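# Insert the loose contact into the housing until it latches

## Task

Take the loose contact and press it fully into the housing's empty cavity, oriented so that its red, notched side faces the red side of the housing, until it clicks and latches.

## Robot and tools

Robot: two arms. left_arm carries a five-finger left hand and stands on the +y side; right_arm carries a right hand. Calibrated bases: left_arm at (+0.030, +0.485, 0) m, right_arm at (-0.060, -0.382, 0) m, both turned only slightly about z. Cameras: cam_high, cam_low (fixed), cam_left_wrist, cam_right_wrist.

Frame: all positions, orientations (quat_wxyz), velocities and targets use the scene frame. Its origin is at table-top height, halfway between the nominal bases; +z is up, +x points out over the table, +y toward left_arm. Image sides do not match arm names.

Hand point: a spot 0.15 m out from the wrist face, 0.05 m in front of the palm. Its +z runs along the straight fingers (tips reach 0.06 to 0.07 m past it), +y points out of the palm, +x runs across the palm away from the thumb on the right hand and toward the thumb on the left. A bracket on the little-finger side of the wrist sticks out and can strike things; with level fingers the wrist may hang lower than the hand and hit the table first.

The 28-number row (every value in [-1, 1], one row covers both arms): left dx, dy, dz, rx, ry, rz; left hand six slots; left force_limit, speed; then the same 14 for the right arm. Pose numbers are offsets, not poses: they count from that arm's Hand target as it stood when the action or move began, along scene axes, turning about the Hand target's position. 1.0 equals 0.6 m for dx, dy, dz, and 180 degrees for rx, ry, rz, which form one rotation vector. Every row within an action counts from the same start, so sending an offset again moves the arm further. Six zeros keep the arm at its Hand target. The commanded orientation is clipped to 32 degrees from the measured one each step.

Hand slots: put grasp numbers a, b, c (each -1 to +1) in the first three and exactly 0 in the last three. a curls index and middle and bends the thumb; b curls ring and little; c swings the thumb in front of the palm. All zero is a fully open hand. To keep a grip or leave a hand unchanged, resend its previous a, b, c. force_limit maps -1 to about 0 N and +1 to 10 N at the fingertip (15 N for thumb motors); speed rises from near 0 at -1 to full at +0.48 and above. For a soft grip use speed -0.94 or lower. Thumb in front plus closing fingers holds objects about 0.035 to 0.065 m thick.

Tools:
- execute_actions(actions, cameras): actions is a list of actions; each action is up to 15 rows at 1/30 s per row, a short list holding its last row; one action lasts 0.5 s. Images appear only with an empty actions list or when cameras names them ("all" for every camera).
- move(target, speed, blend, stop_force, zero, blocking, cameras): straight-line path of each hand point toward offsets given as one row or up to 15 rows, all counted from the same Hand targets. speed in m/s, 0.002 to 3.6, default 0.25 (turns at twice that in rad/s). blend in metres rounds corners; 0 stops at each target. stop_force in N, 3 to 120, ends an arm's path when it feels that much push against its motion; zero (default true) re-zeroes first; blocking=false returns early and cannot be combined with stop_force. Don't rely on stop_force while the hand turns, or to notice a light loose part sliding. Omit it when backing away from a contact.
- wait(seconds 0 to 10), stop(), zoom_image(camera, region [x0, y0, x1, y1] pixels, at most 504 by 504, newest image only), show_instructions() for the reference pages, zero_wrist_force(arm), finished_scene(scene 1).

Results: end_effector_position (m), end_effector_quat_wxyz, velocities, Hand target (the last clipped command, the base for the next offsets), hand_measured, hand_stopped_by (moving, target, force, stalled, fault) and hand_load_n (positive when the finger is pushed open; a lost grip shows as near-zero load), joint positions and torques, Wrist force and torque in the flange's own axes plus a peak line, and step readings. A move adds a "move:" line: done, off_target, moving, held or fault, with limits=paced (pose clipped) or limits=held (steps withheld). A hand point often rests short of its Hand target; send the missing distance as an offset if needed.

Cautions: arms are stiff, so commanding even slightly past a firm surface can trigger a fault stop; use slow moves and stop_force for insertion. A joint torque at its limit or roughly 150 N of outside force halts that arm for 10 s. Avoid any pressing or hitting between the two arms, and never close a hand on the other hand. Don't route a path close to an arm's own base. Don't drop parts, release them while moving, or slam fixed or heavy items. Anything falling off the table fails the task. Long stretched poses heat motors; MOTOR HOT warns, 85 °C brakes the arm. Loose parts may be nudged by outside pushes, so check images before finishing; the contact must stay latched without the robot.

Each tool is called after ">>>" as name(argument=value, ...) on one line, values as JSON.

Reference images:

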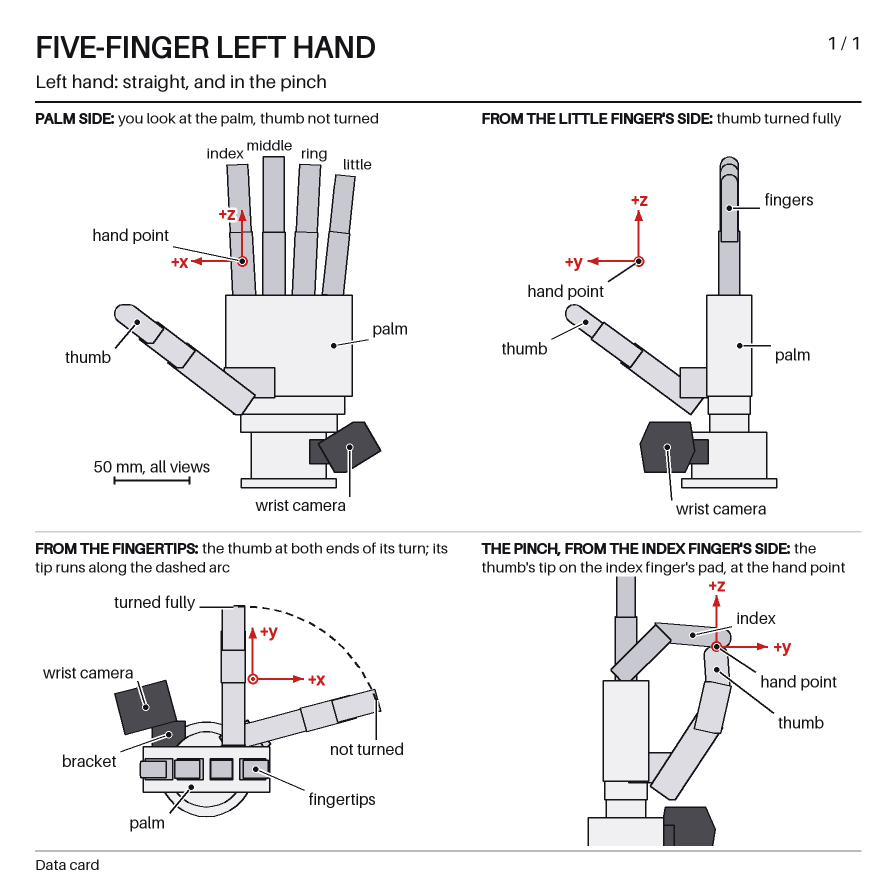

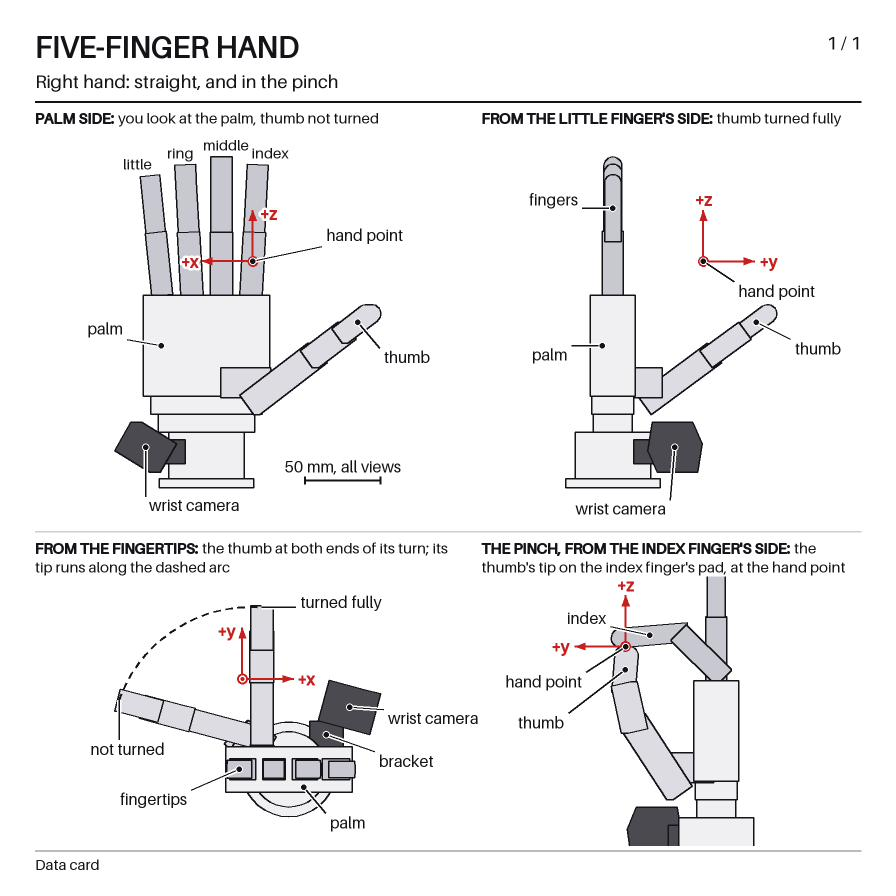

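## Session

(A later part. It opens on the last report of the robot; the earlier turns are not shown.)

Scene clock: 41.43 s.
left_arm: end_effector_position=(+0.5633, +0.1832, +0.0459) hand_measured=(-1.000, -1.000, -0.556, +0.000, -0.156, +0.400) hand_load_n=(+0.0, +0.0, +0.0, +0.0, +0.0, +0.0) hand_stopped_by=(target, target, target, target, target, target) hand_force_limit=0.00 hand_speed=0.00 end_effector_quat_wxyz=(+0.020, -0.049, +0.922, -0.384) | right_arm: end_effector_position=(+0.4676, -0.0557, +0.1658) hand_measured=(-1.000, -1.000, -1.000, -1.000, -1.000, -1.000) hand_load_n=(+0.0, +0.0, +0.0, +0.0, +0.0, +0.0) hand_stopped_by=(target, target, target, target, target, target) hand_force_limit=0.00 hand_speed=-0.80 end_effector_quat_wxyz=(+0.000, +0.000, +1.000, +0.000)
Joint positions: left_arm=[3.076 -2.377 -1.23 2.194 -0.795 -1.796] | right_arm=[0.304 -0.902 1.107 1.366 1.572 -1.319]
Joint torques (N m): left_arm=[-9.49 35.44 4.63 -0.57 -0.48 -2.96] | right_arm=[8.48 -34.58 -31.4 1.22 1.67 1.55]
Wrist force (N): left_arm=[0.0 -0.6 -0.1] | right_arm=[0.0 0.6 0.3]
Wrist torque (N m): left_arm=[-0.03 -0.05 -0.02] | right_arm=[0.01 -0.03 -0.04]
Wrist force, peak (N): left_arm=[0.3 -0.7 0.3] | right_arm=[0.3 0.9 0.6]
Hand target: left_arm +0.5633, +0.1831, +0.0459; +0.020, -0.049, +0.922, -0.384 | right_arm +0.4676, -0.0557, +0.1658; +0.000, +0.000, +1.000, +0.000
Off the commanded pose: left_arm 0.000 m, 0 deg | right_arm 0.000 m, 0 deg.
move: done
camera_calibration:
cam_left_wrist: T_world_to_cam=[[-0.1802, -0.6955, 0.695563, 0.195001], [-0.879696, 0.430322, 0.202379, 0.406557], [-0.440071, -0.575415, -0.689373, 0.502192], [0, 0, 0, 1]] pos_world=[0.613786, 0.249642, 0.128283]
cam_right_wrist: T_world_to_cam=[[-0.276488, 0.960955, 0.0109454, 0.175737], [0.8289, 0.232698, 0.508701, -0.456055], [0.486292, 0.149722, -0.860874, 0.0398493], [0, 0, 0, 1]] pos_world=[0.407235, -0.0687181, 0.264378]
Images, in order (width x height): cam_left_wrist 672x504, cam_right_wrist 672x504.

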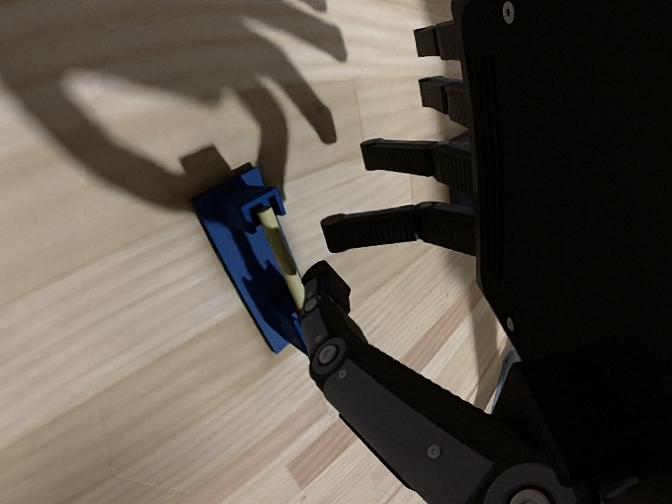

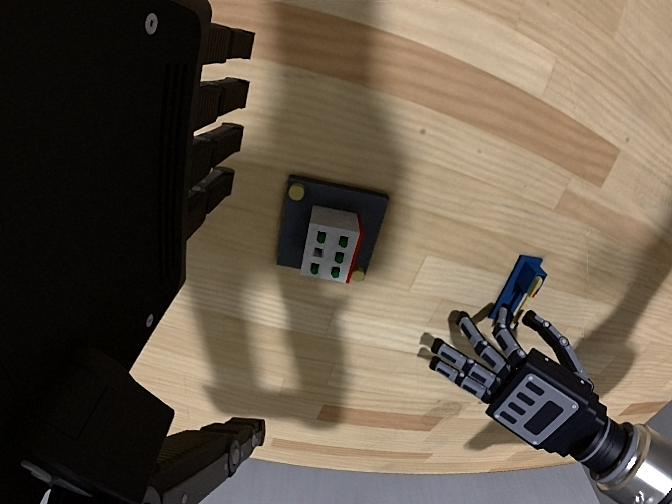

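>>> move(target=[0.0055,0.0272,-0.0195,0,0,0,0.4,-1,0.7,0,0,0,0.0,0.0,0,0,0,0,0,0,0,0,0,0,0,0,0,-0.8], speed=0.06, cameras=["cam_left_wrist","cam_right_wrist"])

>>> zoom_image(camera="cam_left_wrist", region=[220, 170, 380, 330])

>>> zoom_image(camera="cam_right_wrist", region=[480, 245, 570, 345])

Scene clock: 43.57 s.
left_arm: end_effector_position=(+0.5666, +0.1993, +0.0342) hand_measured=(-1.000, -1.000, -0.556, +0.000, -0.156, +0.400) hand_load_n=(+0.0, +0.0, +0.0, +0.0, +0.0, +0.0) hand_stopped_by=(target, target, target, target, target, target) hand_force_limit=0.00 hand_speed=0.00 end_effector_quat_wxyz=(+0.020, -0.049, +0.922, -0.384) | right_arm: end_effector_position=(+0.4676, -0.0557, +0.1658) hand_measured=(-1.000, -1.000, -1.000, -1.000, -1.000, -1.000) hand_load_n=(+0.0, +0.0, +0.0, +0.0, +0.0, +0.0) hand_stopped_by=(target, target, target, target, target, target) hand_force_limit=0.00 hand_speed=-0.80 end_effector_quat_wxyz=(+0.000, +0.000, +1.000, +0.000)
Joint positions: left_arm=[3.106 -2.392 -1.244 2.195 -0.791 -1.755] | right_arm=[0.304 -0.902 1.107 1.366 1.572 -1.319]
Joint torques (N m): left_arm=[7.15 37.06 3.7 -3.85 3.04 3.05] | right_arm=[8.76 -34.48 -31.92 1.43 1.68 1.54]
Wrist force (N): left_arm=[0.1 -0.3 0.1] | right_arm=[0.2 0.7 0.5]
Wrist torque (N m): left_arm=[0.00 -0.06 -0.11] | right_arm=[0.00 -0.07 -0.03]
Wrist force, peak (N): left_arm=[0.3 -0.8 0.1] | right_arm=[0.2 0.8 0.7]
Hand target: left_arm +0.5666, +0.1994, +0.0342; +0.020, -0.049, +0.922, -0.384 | right_arm +0.4676, -0.0557, +0.1658; +0.000, +0.000, +1.000, +0.000
Off the commanded pose: left_arm 0.000 m, 0 deg | right_arm 0.000 m, 0 deg.
move: done
camera_calibration:
cam_left_wrist: T_world_to_cam=[[-0.18021, -0.69551, 0.69555, 0.214994], [-0.879735, 0.430273, 0.202317, 0.404813], [-0.43999, -0.57544, -0.689404, 0.504816], [0, 0, 0, 1]] pos_world=[0.616986, 0.265842, 0.116583]
cam_right_wrist: T_world_to_cam=[[-0.276488, 0.960955, 0.0109454, 0.175737], [0.8289, 0.232698, 0.508701, -0.456055], [0.486292, 0.149722, -0.860874, 0.0398493], [0, 0, 0, 1]] pos_world=[0.407235, -0.0687181, 0.264378]
Images, in order (width x height): cam_left_wrist 672x504, cam_right_wrist 672x504.

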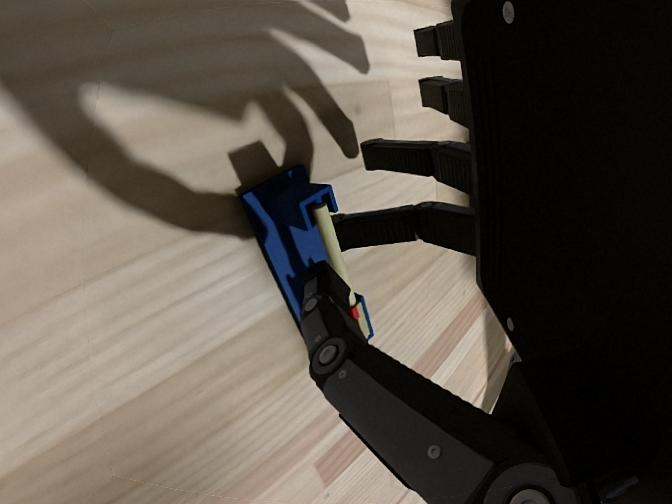

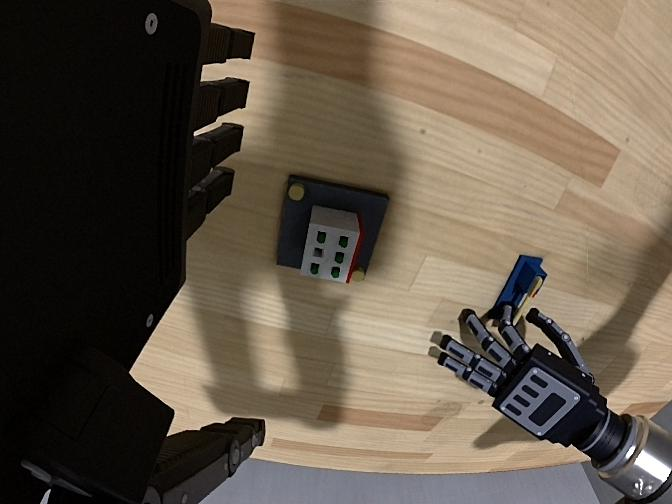

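Scaled by 3.150 from the camera's 672x504 image, which has a finer 960x720 frame.

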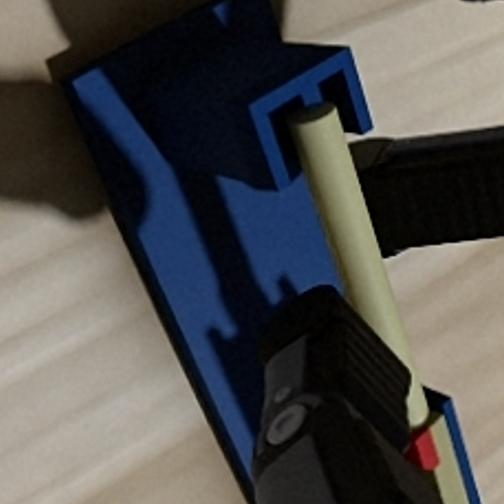

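Scaled by 5.040 from the camera's 672x504 image, which has a finer 960x720 frame.

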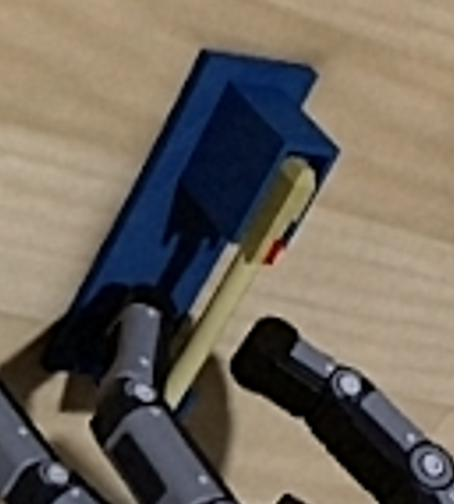

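>>> move(target=[0,0,0,0,0,0,0.6,-1,0.8,0,0,0,0.0,-0.93,0,0,0,0,0,0,0,0,0,0,0,0,0,-0.8], speed=0.06, cameras=["cam_left_wrist","cam_right_wrist"])

>>> zoom_image(camera="cam_left_wrist", region=[220, 170, 380, 330])

>>> zoom_image(camera="cam_right_wrist", region=[480, 245, 570, 345])

Scene clock: 47.50 s.
left_arm: end_effector_position=(+0.5666, +0.1994, +0.0342) hand_measured=(-1.000, -1.000, -0.170, +0.142, +0.028, +0.600) hand_load_n=(+0.0, +0.0, +0.0, +9.5, +2.5, +3.5) hand_stopped_by=(target, target, target, force, target, target) hand_force_limit=0.00 hand_speed=-0.93 end_effector_quat_wxyz=(+0.020, -0.049, +0.922, -0.384) | right_arm: end_effector_position=(+0.4676, -0.0557, +0.1658) hand_measured=(-1.000, -1.000, -1.000, -1.000, -1.000, -1.000) hand_load_n=(+0.0, +0.0, +0.0, +0.0, -0.5, +0.0) hand_stopped_by=(target, target, target, target, target, target) hand_force_limit=0.00 hand_speed=-0.80 end_effector_quat_wxyz=(+0.000, +0.000, +1.000, +0.000)
Joint positions: left_arm=[3.106 -2.392 -1.244 2.195 -0.791 -1.755] | right_arm=[0.304 -0.902 1.107 1.366 1.572 -1.319]
Joint torques (N m): left_arm=[5.86 37.1 4.9 -3.29 1.24 2.73] | right_arm=[8.58 -34.73 -31.82 1.64 1.66 1.52]
Wrist force (N): left_arm=[-0.1 -0.5 -0.2] | right_arm=[-0.1 0.7 0.2]
Wrist torque (N m): left_arm=[-0.01 -0.05 -0.11] | right_arm=[0.03 -0.01 -0.05]
Wrist force, peak (N): left_arm=[-0.1 -1.9 1.6] | right_arm=[0.3 1.0 0.4]
Hand target: left_arm +0.5666, +0.1994, +0.0342; +0.020, -0.049, +0.922, -0.384 | right_arm +0.4676, -0.0557, +0.1658; +0.000, +0.000, +1.000, +0.000
Off the commanded pose: left_arm 0.000 m, 0 deg | right_arm 0.000 m, 0 deg.
move: done
camera_calibration:
cam_left_wrist: T_world_to_cam=[[-0.18018, -0.695469, 0.695599, 0.215046], [-0.879753, 0.430249, 0.202286, 0.404879], [-0.439965, -0.575508, -0.689363, 0.504916], [0, 0, 0, 1]] pos_world=[0.617086, 0.265942, 0.116583]
cam_right_wrist: T_world_to_cam=[[-0.276488, 0.960955, 0.0109454, 0.175737], [0.8289, 0.232698, 0.508701, -0.456055], [0.486292, 0.149722, -0.860874, 0.0398493], [0, 0, 0, 1]] pos_world=[0.407235, -0.0687181, 0.264378]
Images, in order (width x height): cam_left_wrist 672x504, cam_right_wrist 672x504.

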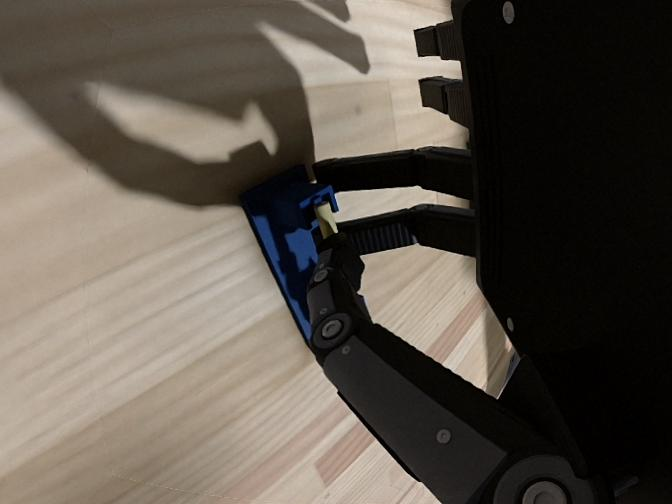

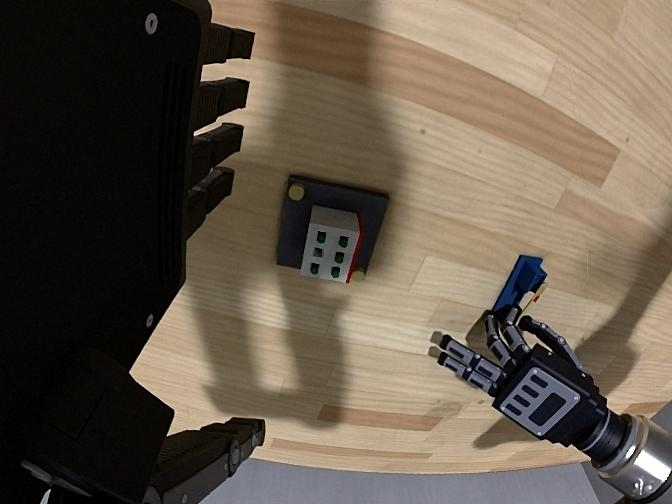

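Scaled by 3.150 from the camera's 672x504 image, which has a finer 960x720 frame.

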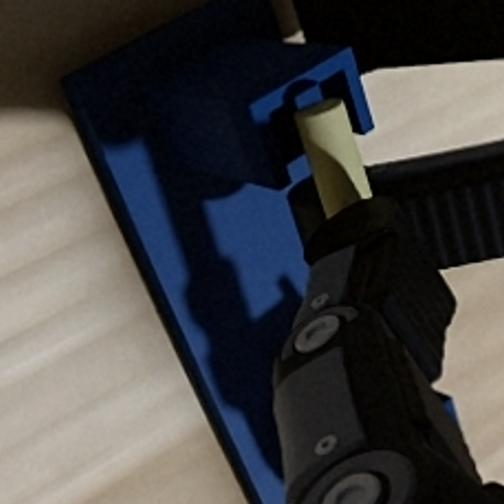

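Scaled by 5.040 from the camera's 672x504 image, which has a finer 960x720 frame.

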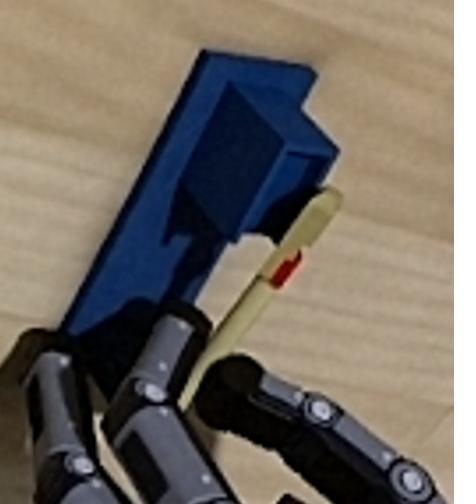

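>>> move(target=[0,0,0.05,0,0,0,0.6,-1,0.8,0,0,0,0.0,-0.93,0,0,0,0,0,0,0,0,0,0,0,0,0,-0.8], speed=0.05, cameras=["cam_left_wrist","cam_right_wrist"])

>>> zoom_image(camera="cam_left_wrist", region=[220, 170, 420, 370])

>>> zoom_image(camera="cam_right_wrist", region=[480, 245, 580, 345])

Scene clock: 48.97 s.
left_arm: end_effector_position=(+0.5666, +0.1994, +0.0640) hand_measured=(-1.000, -1.000, -0.170, +0.142, +0.028, +0.600) hand_load_n=(+0.0, +0.0, +0.0, +9.0, +2.5, +3.5) hand_stopped_by=(target, target, target, force, target, target) hand_force_limit=0.00 hand_speed=-0.93 end_effector_quat_wxyz=(+0.020, -0.049, +0.922, -0.384) | right_arm: end_effector_position=(+0.4676, -0.0557, +0.1658) hand_measured=(-1.000, -1.000, -1.000, -1.000, -1.000, -1.000) hand_load_n=(+0.0, +0.5, +0.0, +0.0, +0.0, +0.0) hand_stopped_by=(target, target, target, target, target, target) hand_force_limit=0.00 hand_speed=-0.80 end_effector_quat_wxyz=(+0.000, +0.000, +1.000, +0.000)
Joint positions: left_arm=[3.106 -2.358 -1.222 2.139 -0.791 -1.755] | right_arm=[0.304 -0.902 1.107 1.366 1.572 -1.319]
Joint torques (N m): left_arm=[-3.69 62.37 30.12 -4.03 0.05 -0.88] | right_arm=[8.14 -34.66 -32.05 1.65 1.69 1.63]
Wrist force (N): left_arm=[0.0 -0.4 -0.1] | right_arm=[0.2 0.7 0.2]
Wrist torque (N m): left_arm=[0.01 -0.05 -0.11] | right_arm=[0.02 -0.06 -0.04]
Wrist force, peak (N): left_arm=[0.0 -0.7 -0.1] | right_arm=[0.1 0.8 0.6]
Hand target: left_arm +0.5666, +0.1994, +0.0642; +0.020, -0.049, +0.922, -0.384 | right_arm +0.4676, -0.0557, +0.1658; +0.000, +0.000, +1.000, +0.000
Off the commanded pose: left_arm 0.000 m, 0 deg | right_arm 0.000 m, 0 deg.
move: done
camera_calibration:
cam_left_wrist: T_world_to_cam=[[-0.180117, -0.695499, 0.695585, 0.194271], [-0.879767, 0.430198, 0.202335, 0.398777], [-0.439963, -0.575509, -0.689363, 0.525414], [0, 0, 0, 1]] pos_world=[0.616986, 0.265942, 0.146383]
cam_right_wrist: T_world_to_cam=[[-0.276488, 0.960955, 0.0109454, 0.175737], [0.8289, 0.232698, 0.508701, -0.456055], [0.486292, 0.149722, -0.860874, 0.0398493], [0, 0, 0, 1]] pos_world=[0.407235, -0.0687181, 0.264378]
Images, in order (width x height): cam_left_wrist 672x504, cam_right_wrist 672x504.

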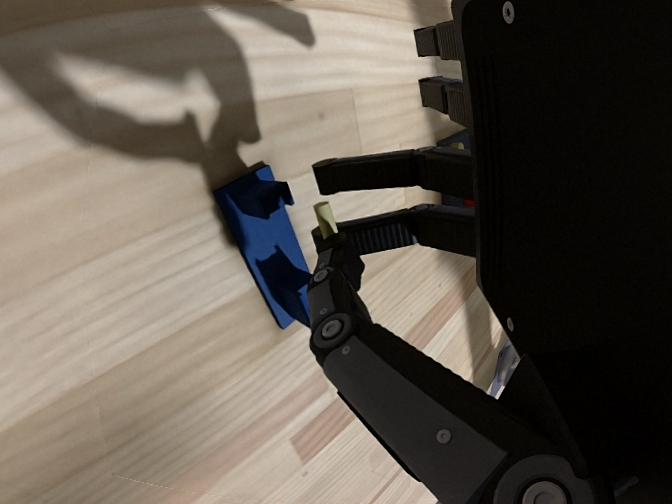

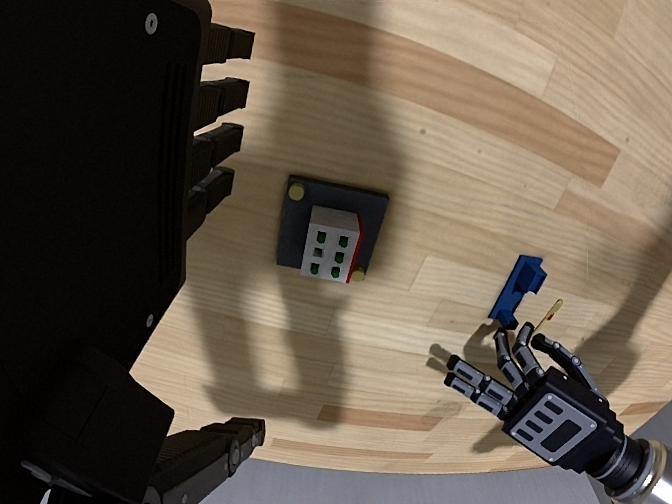

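Scaled by 2.520 from the camera's 672x504 image, which has a finer 960x720 frame.

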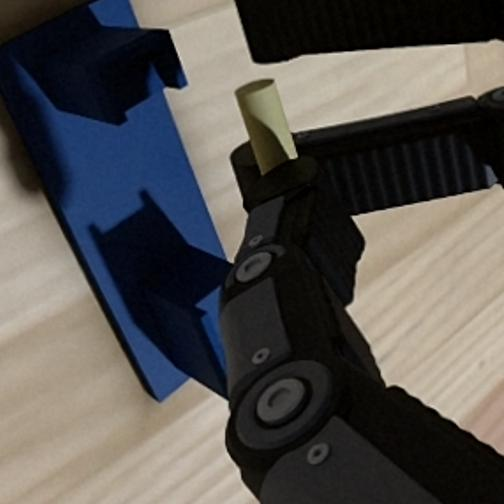

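Scaled by 5.040 from the camera's 672x504 image, which has a finer 960x720 frame.

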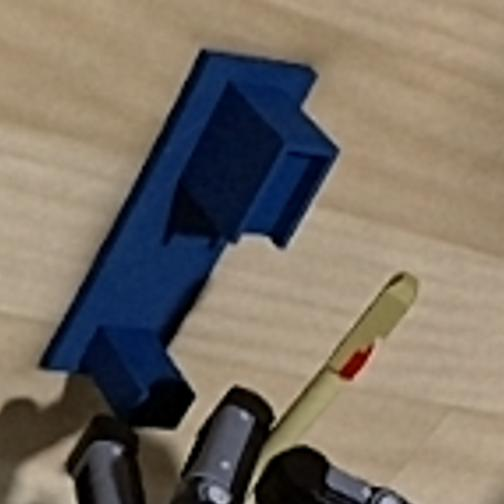

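>>> move(target=[0,0,0.1433,0,0,0,0.6,-1,0.8,0,0,0,0.0,-0.93,0.105,-0.3372,0.1028,-0.132,-0.4086,0.7077,0,0,0,0,0,0,0,-0.8], speed=0.5, cameras=["cam_left_wrist","cam_right_wrist"])

Scene clock: 58.40 s.
left_arm: end_effector_position=(+0.5666, +0.1994, +0.1501) hand_measured=(-1.000, -1.000, -0.170, +0.142, +0.028, +0.600) hand_load_n=(+0.0, +0.0, +0.0, +9.5, +2.5, +3.5) hand_stopped_by=(target, target, target, force, target, target) hand_force_limit=0.00 hand_speed=-0.93 end_effector_quat_wxyz=(+0.020, -0.049, +0.922, -0.384) | right_arm: end_effector_position=(+0.5306, -0.2581, +0.2275) hand_measured=(-1.000, -1.000, -1.000, -1.000, -1.000, -1.000) hand_load_n=(+0.0, +0.0, +0.0, +0.0, +0.0, +0.0) hand_stopped_by=(target, target, target, target, target, target) hand_force_limit=0.00 hand_speed=-0.80 end_effector_quat_wxyz=(-0.476, +0.824, -0.267, +0.154)
Joint positions: left_arm=[3.106 -2.283 -1.123 1.964 -0.791 -1.755] | right_arm=[-0.303 -1.082 1.316 0.901 0.583 -4.204]
Joint torques (N m): left_arm=[-2.16 61.95 31.81 -3.96 2.61 2.96] | right_arm=[7.72 -28.83 -31.87 3.69 -3.21 -1.81]
Wrist force (N): left_arm=[0.1 -0.4 -0.1] | right_arm=[0.1 -0.1 -0.1]
Wrist torque (N m): left_arm=[-0.01 -0.07 -0.10] | right_arm=[-0.01 -0.02 0.07]
Wrist force, peak (N): left_arm=[0.1 -0.7 0.2] | right_arm=[0.4 1.3 0.4]
Hand target: left_arm +0.5666, +0.1994, +0.1501; +0.020, -0.049, +0.922, -0.384 | right_arm +0.5306, -0.2580, +0.2275; -0.476, +0.824, -0.267, +0.154
Off the commanded pose: left_arm 0.000 m, 0 deg | right_arm 0.000 m, 0 deg.
move: done
camera_calibration:
cam_left_wrist: T_world_to_cam=[[-0.18017, -0.695459, 0.695612, 0.134396], [-0.879715, 0.430298, 0.202349, 0.381295], [-0.440046, -0.575483, -0.689332, 0.584805], [0, 0, 0, 1]] pos_world=[0.616986, 0.265942, 0.232483]
cam_right_wrist: T_world_to_cam=[[-0.0643587, -0.558665, -0.826893, 0.0728012], [-0.997926, 0.0353037, 0.0538187, 0.5293], [-0.000874223, 0.828642, -0.559778, 0.457873], [0, 0, 0, 1]] pos_world=[0.533288, -0.357427, 0.28802]
Images, in order (width x height): cam_left_wrist 672x504, cam_right_wrist 672x504.

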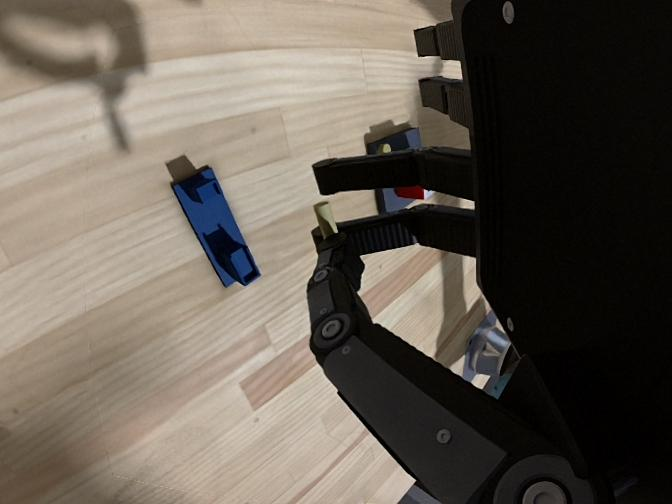

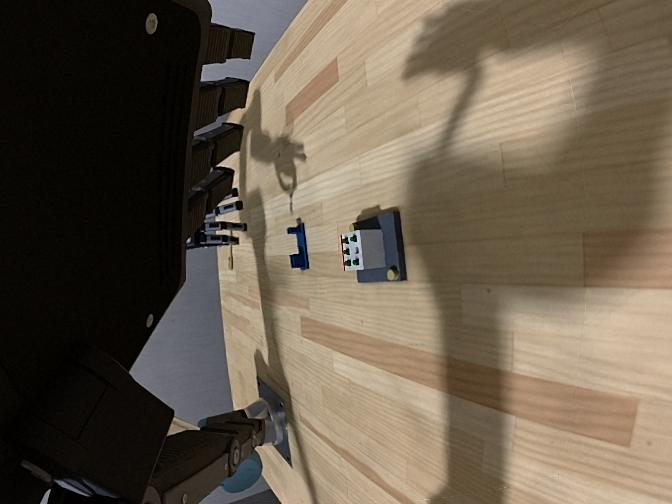

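>>> move(target=[[-0.0193,-0.1323,0.05,0.0218,-0.249,-0.0043,0.6,-1,0.8,0,0,0,0.0,-0.93,0,0,0,0,0,0,0,0,0,0,0,0,0,-0.8],[-0.061,-0.409,0.025,0.0436,-0.4981,-0.0087,0.6,-1,0.8,0,0,0,0.0,-0.93,0,0,0,0,0,0,0,0,0,0,0,0,0,-0.8]], speed=0.35, blend=[0.03,0], cameras=["all"])

Scene clock: 61.80 s.
left_arm: end_effector_position=(+0.5300, -0.0460, +0.1651) hand_measured=(-1.000, -1.000, -0.170, +0.142, +0.028, +0.600) hand_load_n=(+0.0, +0.0, +0.0, +9.5, +2.5, +3.5) hand_stopped_by=(target, target, target, force, target, target) hand_force_limit=0.00 hand_speed=-0.93 end_effector_quat_wxyz=(+0.662, +0.248, +0.662, -0.249) | right_arm: end_effector_position=(+0.5306, -0.2580, +0.2275) hand_measured=(-1.000, -1.000, -1.000, -1.000, -1.000, -1.000) hand_load_n=(+0.0, +0.0, +0.0, +0.0, +0.0, +0.0) hand_stopped_by=(target, target, target, target, target, target) hand_force_limit=0.00 hand_speed=-0.80 end_effector_quat_wxyz=(-0.476, +0.824, -0.267, +0.154)
Joint positions: left_arm=[2.42 -1.997 -1.848 3.844 -1.564 -1.572] | right_arm=[-0.303 -1.082 1.316 0.901 0.583 -4.204]
Joint torques (N m): left_arm=[-9.34 21.37 30.48 2.83 -1.79 2.98] | right_arm=[8.92 -28.34 -32.95 3.49 -3.15 -1.56]
Wrist force (N): left_arm=[-0.3 -0.4 -0.5] | right_arm=[0.0 0.3 0.0]
Wrist torque (N m): left_arm=[-0.11 0.00 -0.32] | right_arm=[0.04 -0.01 0.07]
Wrist force, peak (N): left_arm=[0.2 -1.2 -0.6] | right_arm=[-0.3 0.4 0.0]
Hand target: left_arm +0.5300, -0.0460, +0.1651; +0.662, +0.248, +0.662, -0.249 | right_arm +0.5306, -0.2580, +0.2275; -0.476, +0.824, -0.267, +0.154
Off the commanded pose: left_arm 0.000 m, 0 deg | right_arm 0.000 m, 0 deg.
move: done
camera_calibration:
cam_left_wrist: T_world_to_cam=[[-0.646957, -0.71976, -0.25178, 0.349441], [-0.238338, 0.504522, -0.829851, 0.285605], [0.724322, -0.476869, -0.49795, -0.2063], [0, 0, 0, 1]] pos_world=[0.443572, 0.00904144, 0.222265]
cam_right_wrist: T_world_to_cam=[[-0.0642747, -0.558724, -0.826859, 0.0727878], [-0.997932, 0.0350949, 0.0538585, 0.529313], [-0.0010735, 0.828611, -0.559825, 0.457898], [0, 0, 0, 1]] pos_world=[0.533388, -0.357327, 0.28802]

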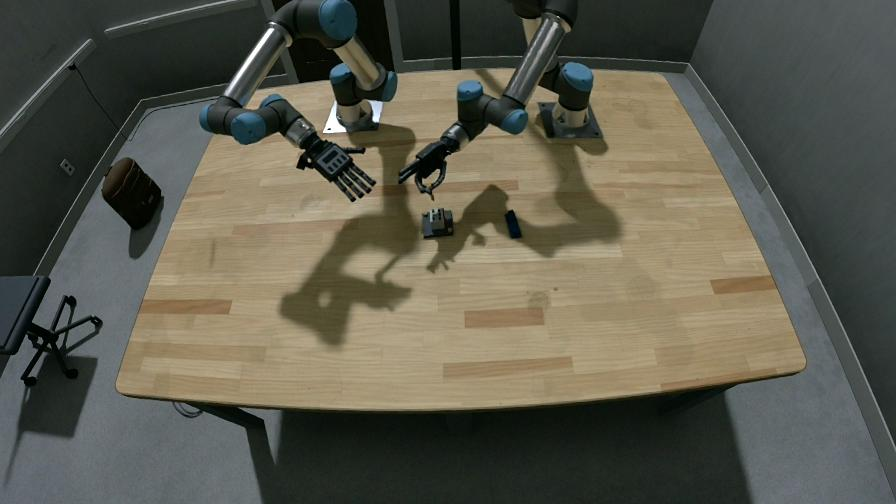

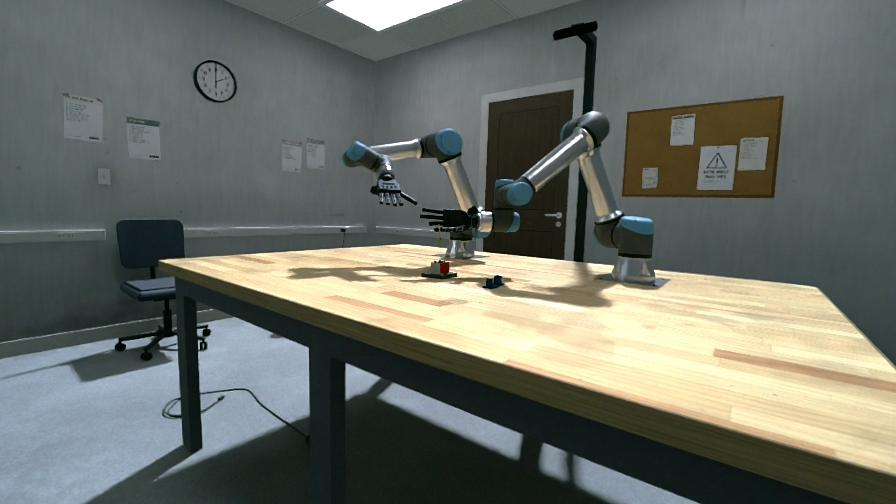

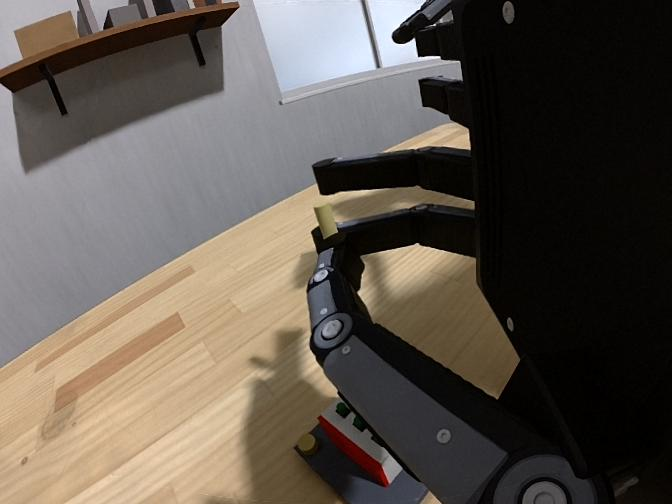

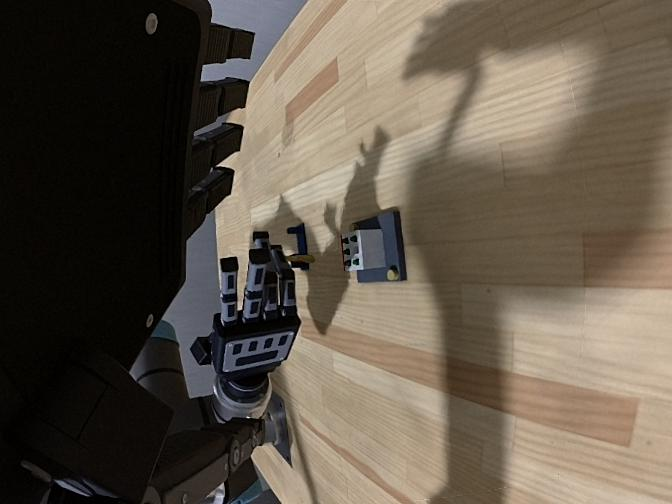

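>>> zoom_image(camera="cam_right_wrist", region=[230, 190, 420, 300])

>>> zoom_image(camera="cam_left_wrist", region=[270, 180, 470, 504])

>>> zoom_image(camera="cam_high", region=[395, 165, 475, 245])

>>> zoom_image(camera="cam_low", region=[410, 195, 510, 285])

Scaled by 2.653 from the camera's 672x504 image, which has a finer 960x720 frame.

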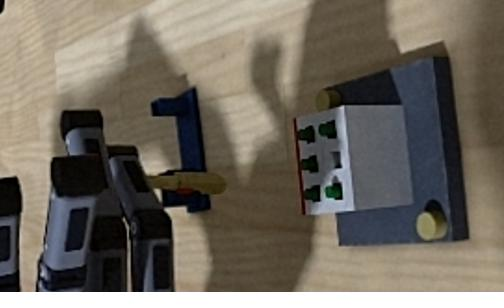

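Scaled by 1.556 from the camera's 672x504 image, which has a finer 960x720 frame.

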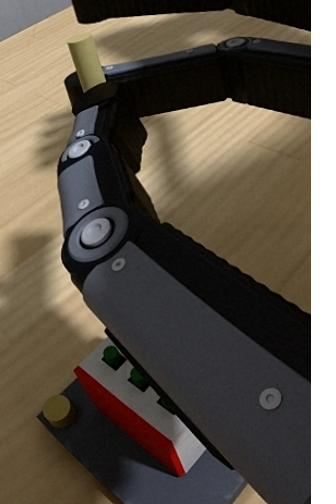

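Scaled by 6.300 from the camera's 896x504 image, which has a finer 1280x720 frame.

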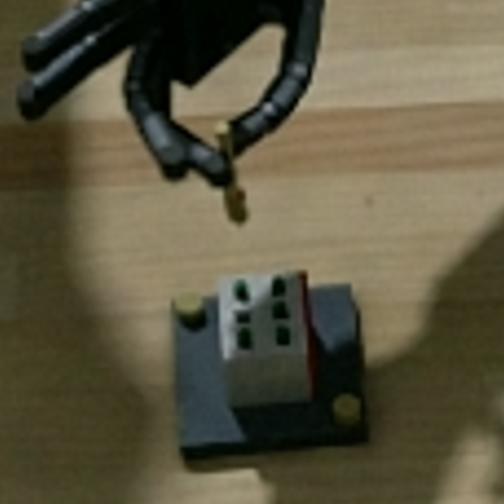

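Scaled by 5.040 from the camera's 896x504 image, which has a finer 1280x720 frame.

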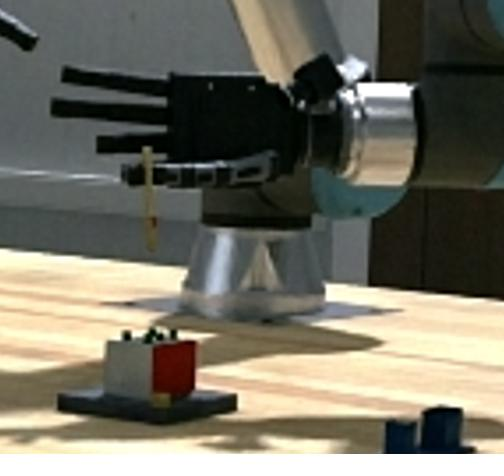

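>>> zoom_image(camera="cam_right_wrist", region=[260, 225, 340, 285])

>>> zoom_image(camera="cam_low", region=[425, 215, 455, 250])

>>> zoom_image(camera="cam_high", region=[420, 180, 445, 205])

Scaled by 6.300 from the camera's 672x504 image, which has a finer 960x720 frame.

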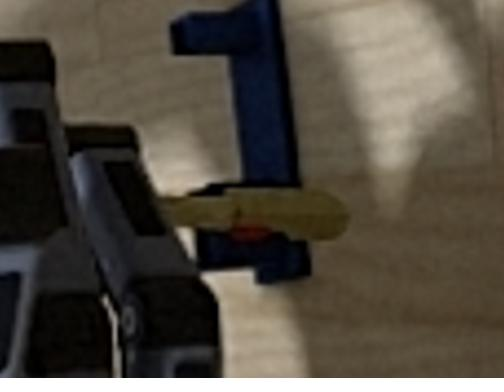

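Scaled by 14.400 from the camera's 896x504 image, which has a finer 1280x720 frame.

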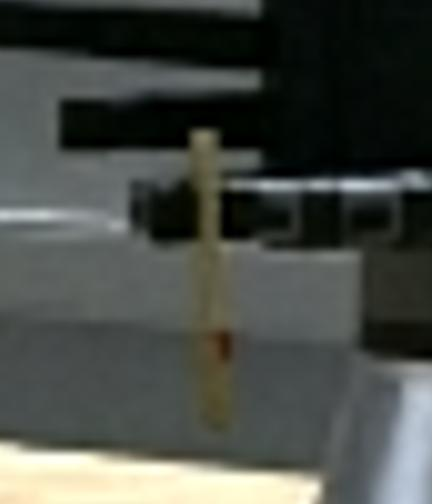

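Scaled by 20.160 from the camera's 896x504 image, which has a finer 1280x720 frame.

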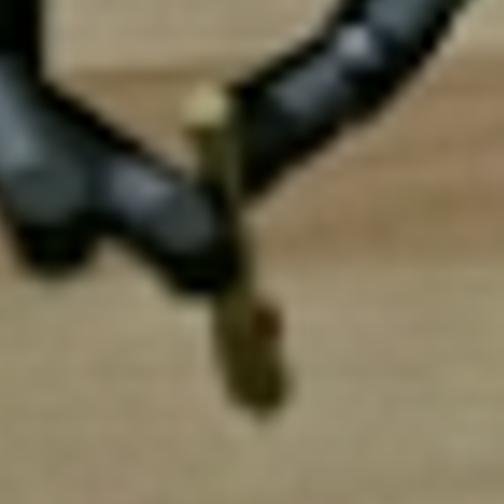

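>>> move(target=[0,0,0,0,0,-0.2222,0.6,-1,0.8,0,0,0,0.0,-0.93,0,0,0,0,0,0,0,0,0,0,0,0,0,-0.8], speed=0.35, cameras=["all"])

>>> zoom_image(camera="cam_right_wrist", region=[260, 225, 340, 285])

>>> zoom_image(camera="cam_low", region=[425, 215, 455, 250])

>>> zoom_image(camera="cam_high", region=[420, 180, 445, 205])

Scene clock: 71.40 s.
left_arm: end_effector_position=(+0.5300, -0.0460, +0.1651) hand_measured=(-1.000, -1.000, -0.170, +0.142, +0.028, +0.600) hand_load_n=(+0.0, +0.0, +0.0, +9.5, +2.5, +3.5) hand_stopped_by=(target, target, target, force, target, target) hand_force_limit=0.00 hand_speed=-0.93 end_effector_quat_wxyz=(+0.537, +0.460, +0.537, -0.460) | right_arm: end_effector_position=(+0.5306, -0.2580, +0.2275) hand_measured=(-1.000, -1.000, -1.000, -1.000, -1.000, -1.000) hand_load_n=(+0.0, +0.0, -0.5, +0.0, +0.0, -0.5) hand_stopped_by=(target, target, target, target, target, target) hand_force_limit=0.00 hand_speed=-0.80 end_effector_quat_wxyz=(-0.476, +0.824, -0.267, +0.154)
Joint positions: left_arm=[2.774 -2.006 -1.834 3.839 -0.511 -1.571] | right_arm=[-0.303 -1.082 1.316 0.901 0.583 -4.204]
Joint torques (N m): left_arm=[7.46 21.75 28.86 -1.09 2.03 2.7] | right_arm=[8.8 -28.77 -32.13 3.58 -3.15 -1.47]
Wrist force (N): left_arm=[-0.4 -0.4 -1.0] | right_arm=[0.0 0.3 -0.2]
Wrist torque (N m): left_arm=[-0.09 0.01 -0.31] | right_arm=[0.05 0.01 0.07]
Wrist force, peak (N): left_arm=[-0.4 -0.7 -0.9] | right_arm=[0.0 0.5 0.3]
Hand target: left_arm +0.5300, -0.0460, +0.1651; +0.537, +0.460, +0.537, -0.460 | right_arm +0.5306, -0.2580, +0.2275; -0.476, +0.824, -0.267, +0.154
Off the commanded pose: left_arm 0.000 m, 0 deg | right_arm 0.000 m, 0 deg.
move: done
camera_calibration:
cam_left_wrist: T_world_to_cam=[[-0.95818, -0.135802, -0.251891, 0.541217], [0.14171, 0.539549, -0.829943, 0.0858448], [0.248616, -0.83093, -0.49774, 0.0295137], [0, 0, 0, 1]] pos_world=[0.499081, 0.0517047, 0.222264]
cam_right_wrist: T_world_to_cam=[[-0.0642747, -0.558724, -0.826859, 0.0727878], [-0.997932, 0.0350949, 0.0538585, 0.529313], [-0.0010735, 0.828611, -0.559825, 0.457898], [0, 0, 0, 1]] pos_world=[0.533388, -0.357327, 0.28802]

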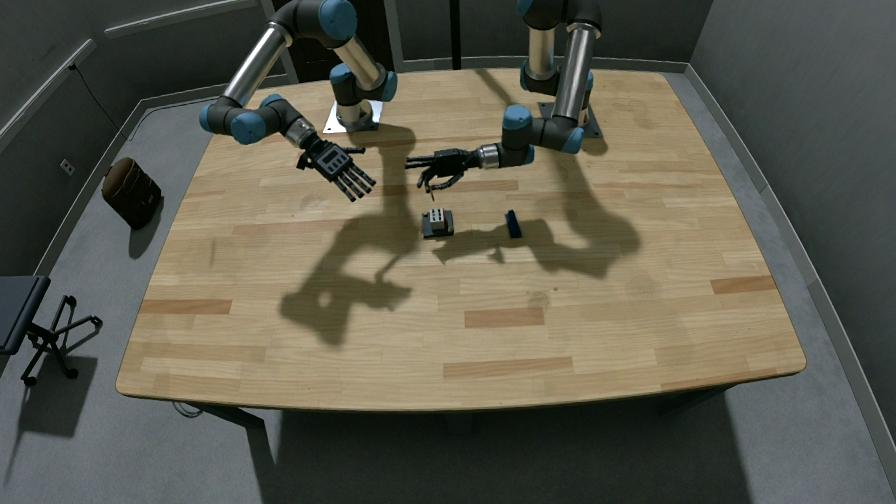

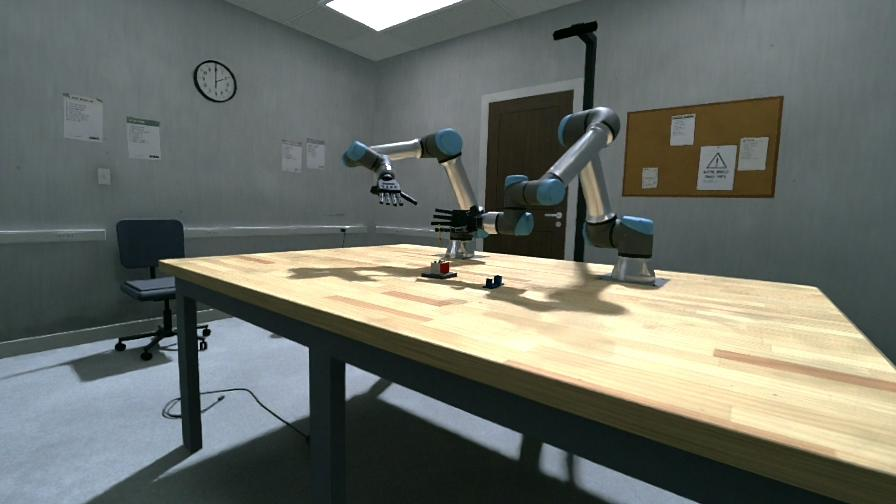

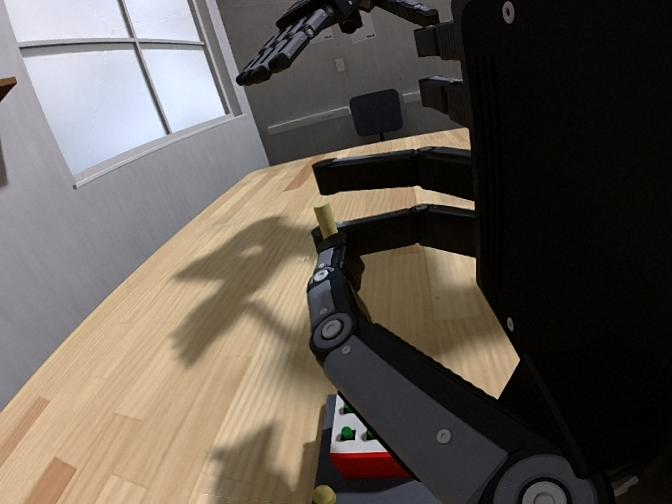

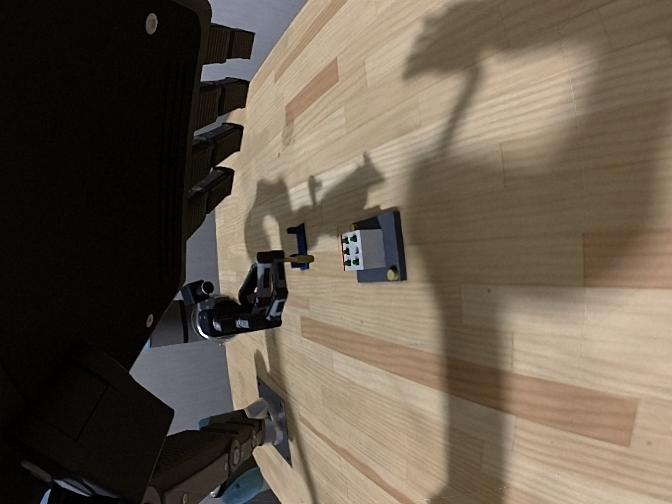

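Scaled by 6.300 from the camera's 672x504 image, which has a finer 960x720 frame.

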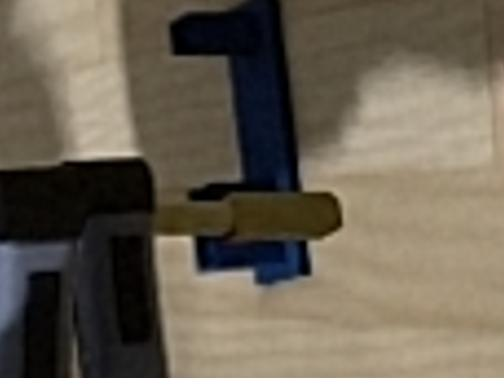

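Scaled by 14.400 from the camera's 896x504 image, which has a finer 1280x720 frame.

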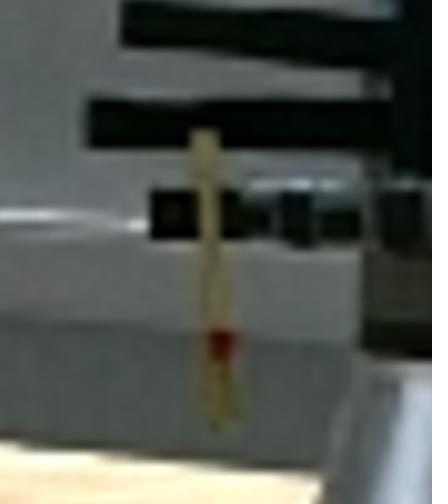

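Scaled by 20.160 from the camera's 896x504 image, which has a finer 1280x720 frame.

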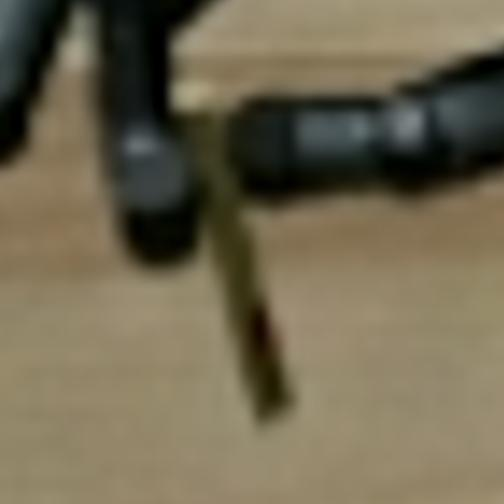

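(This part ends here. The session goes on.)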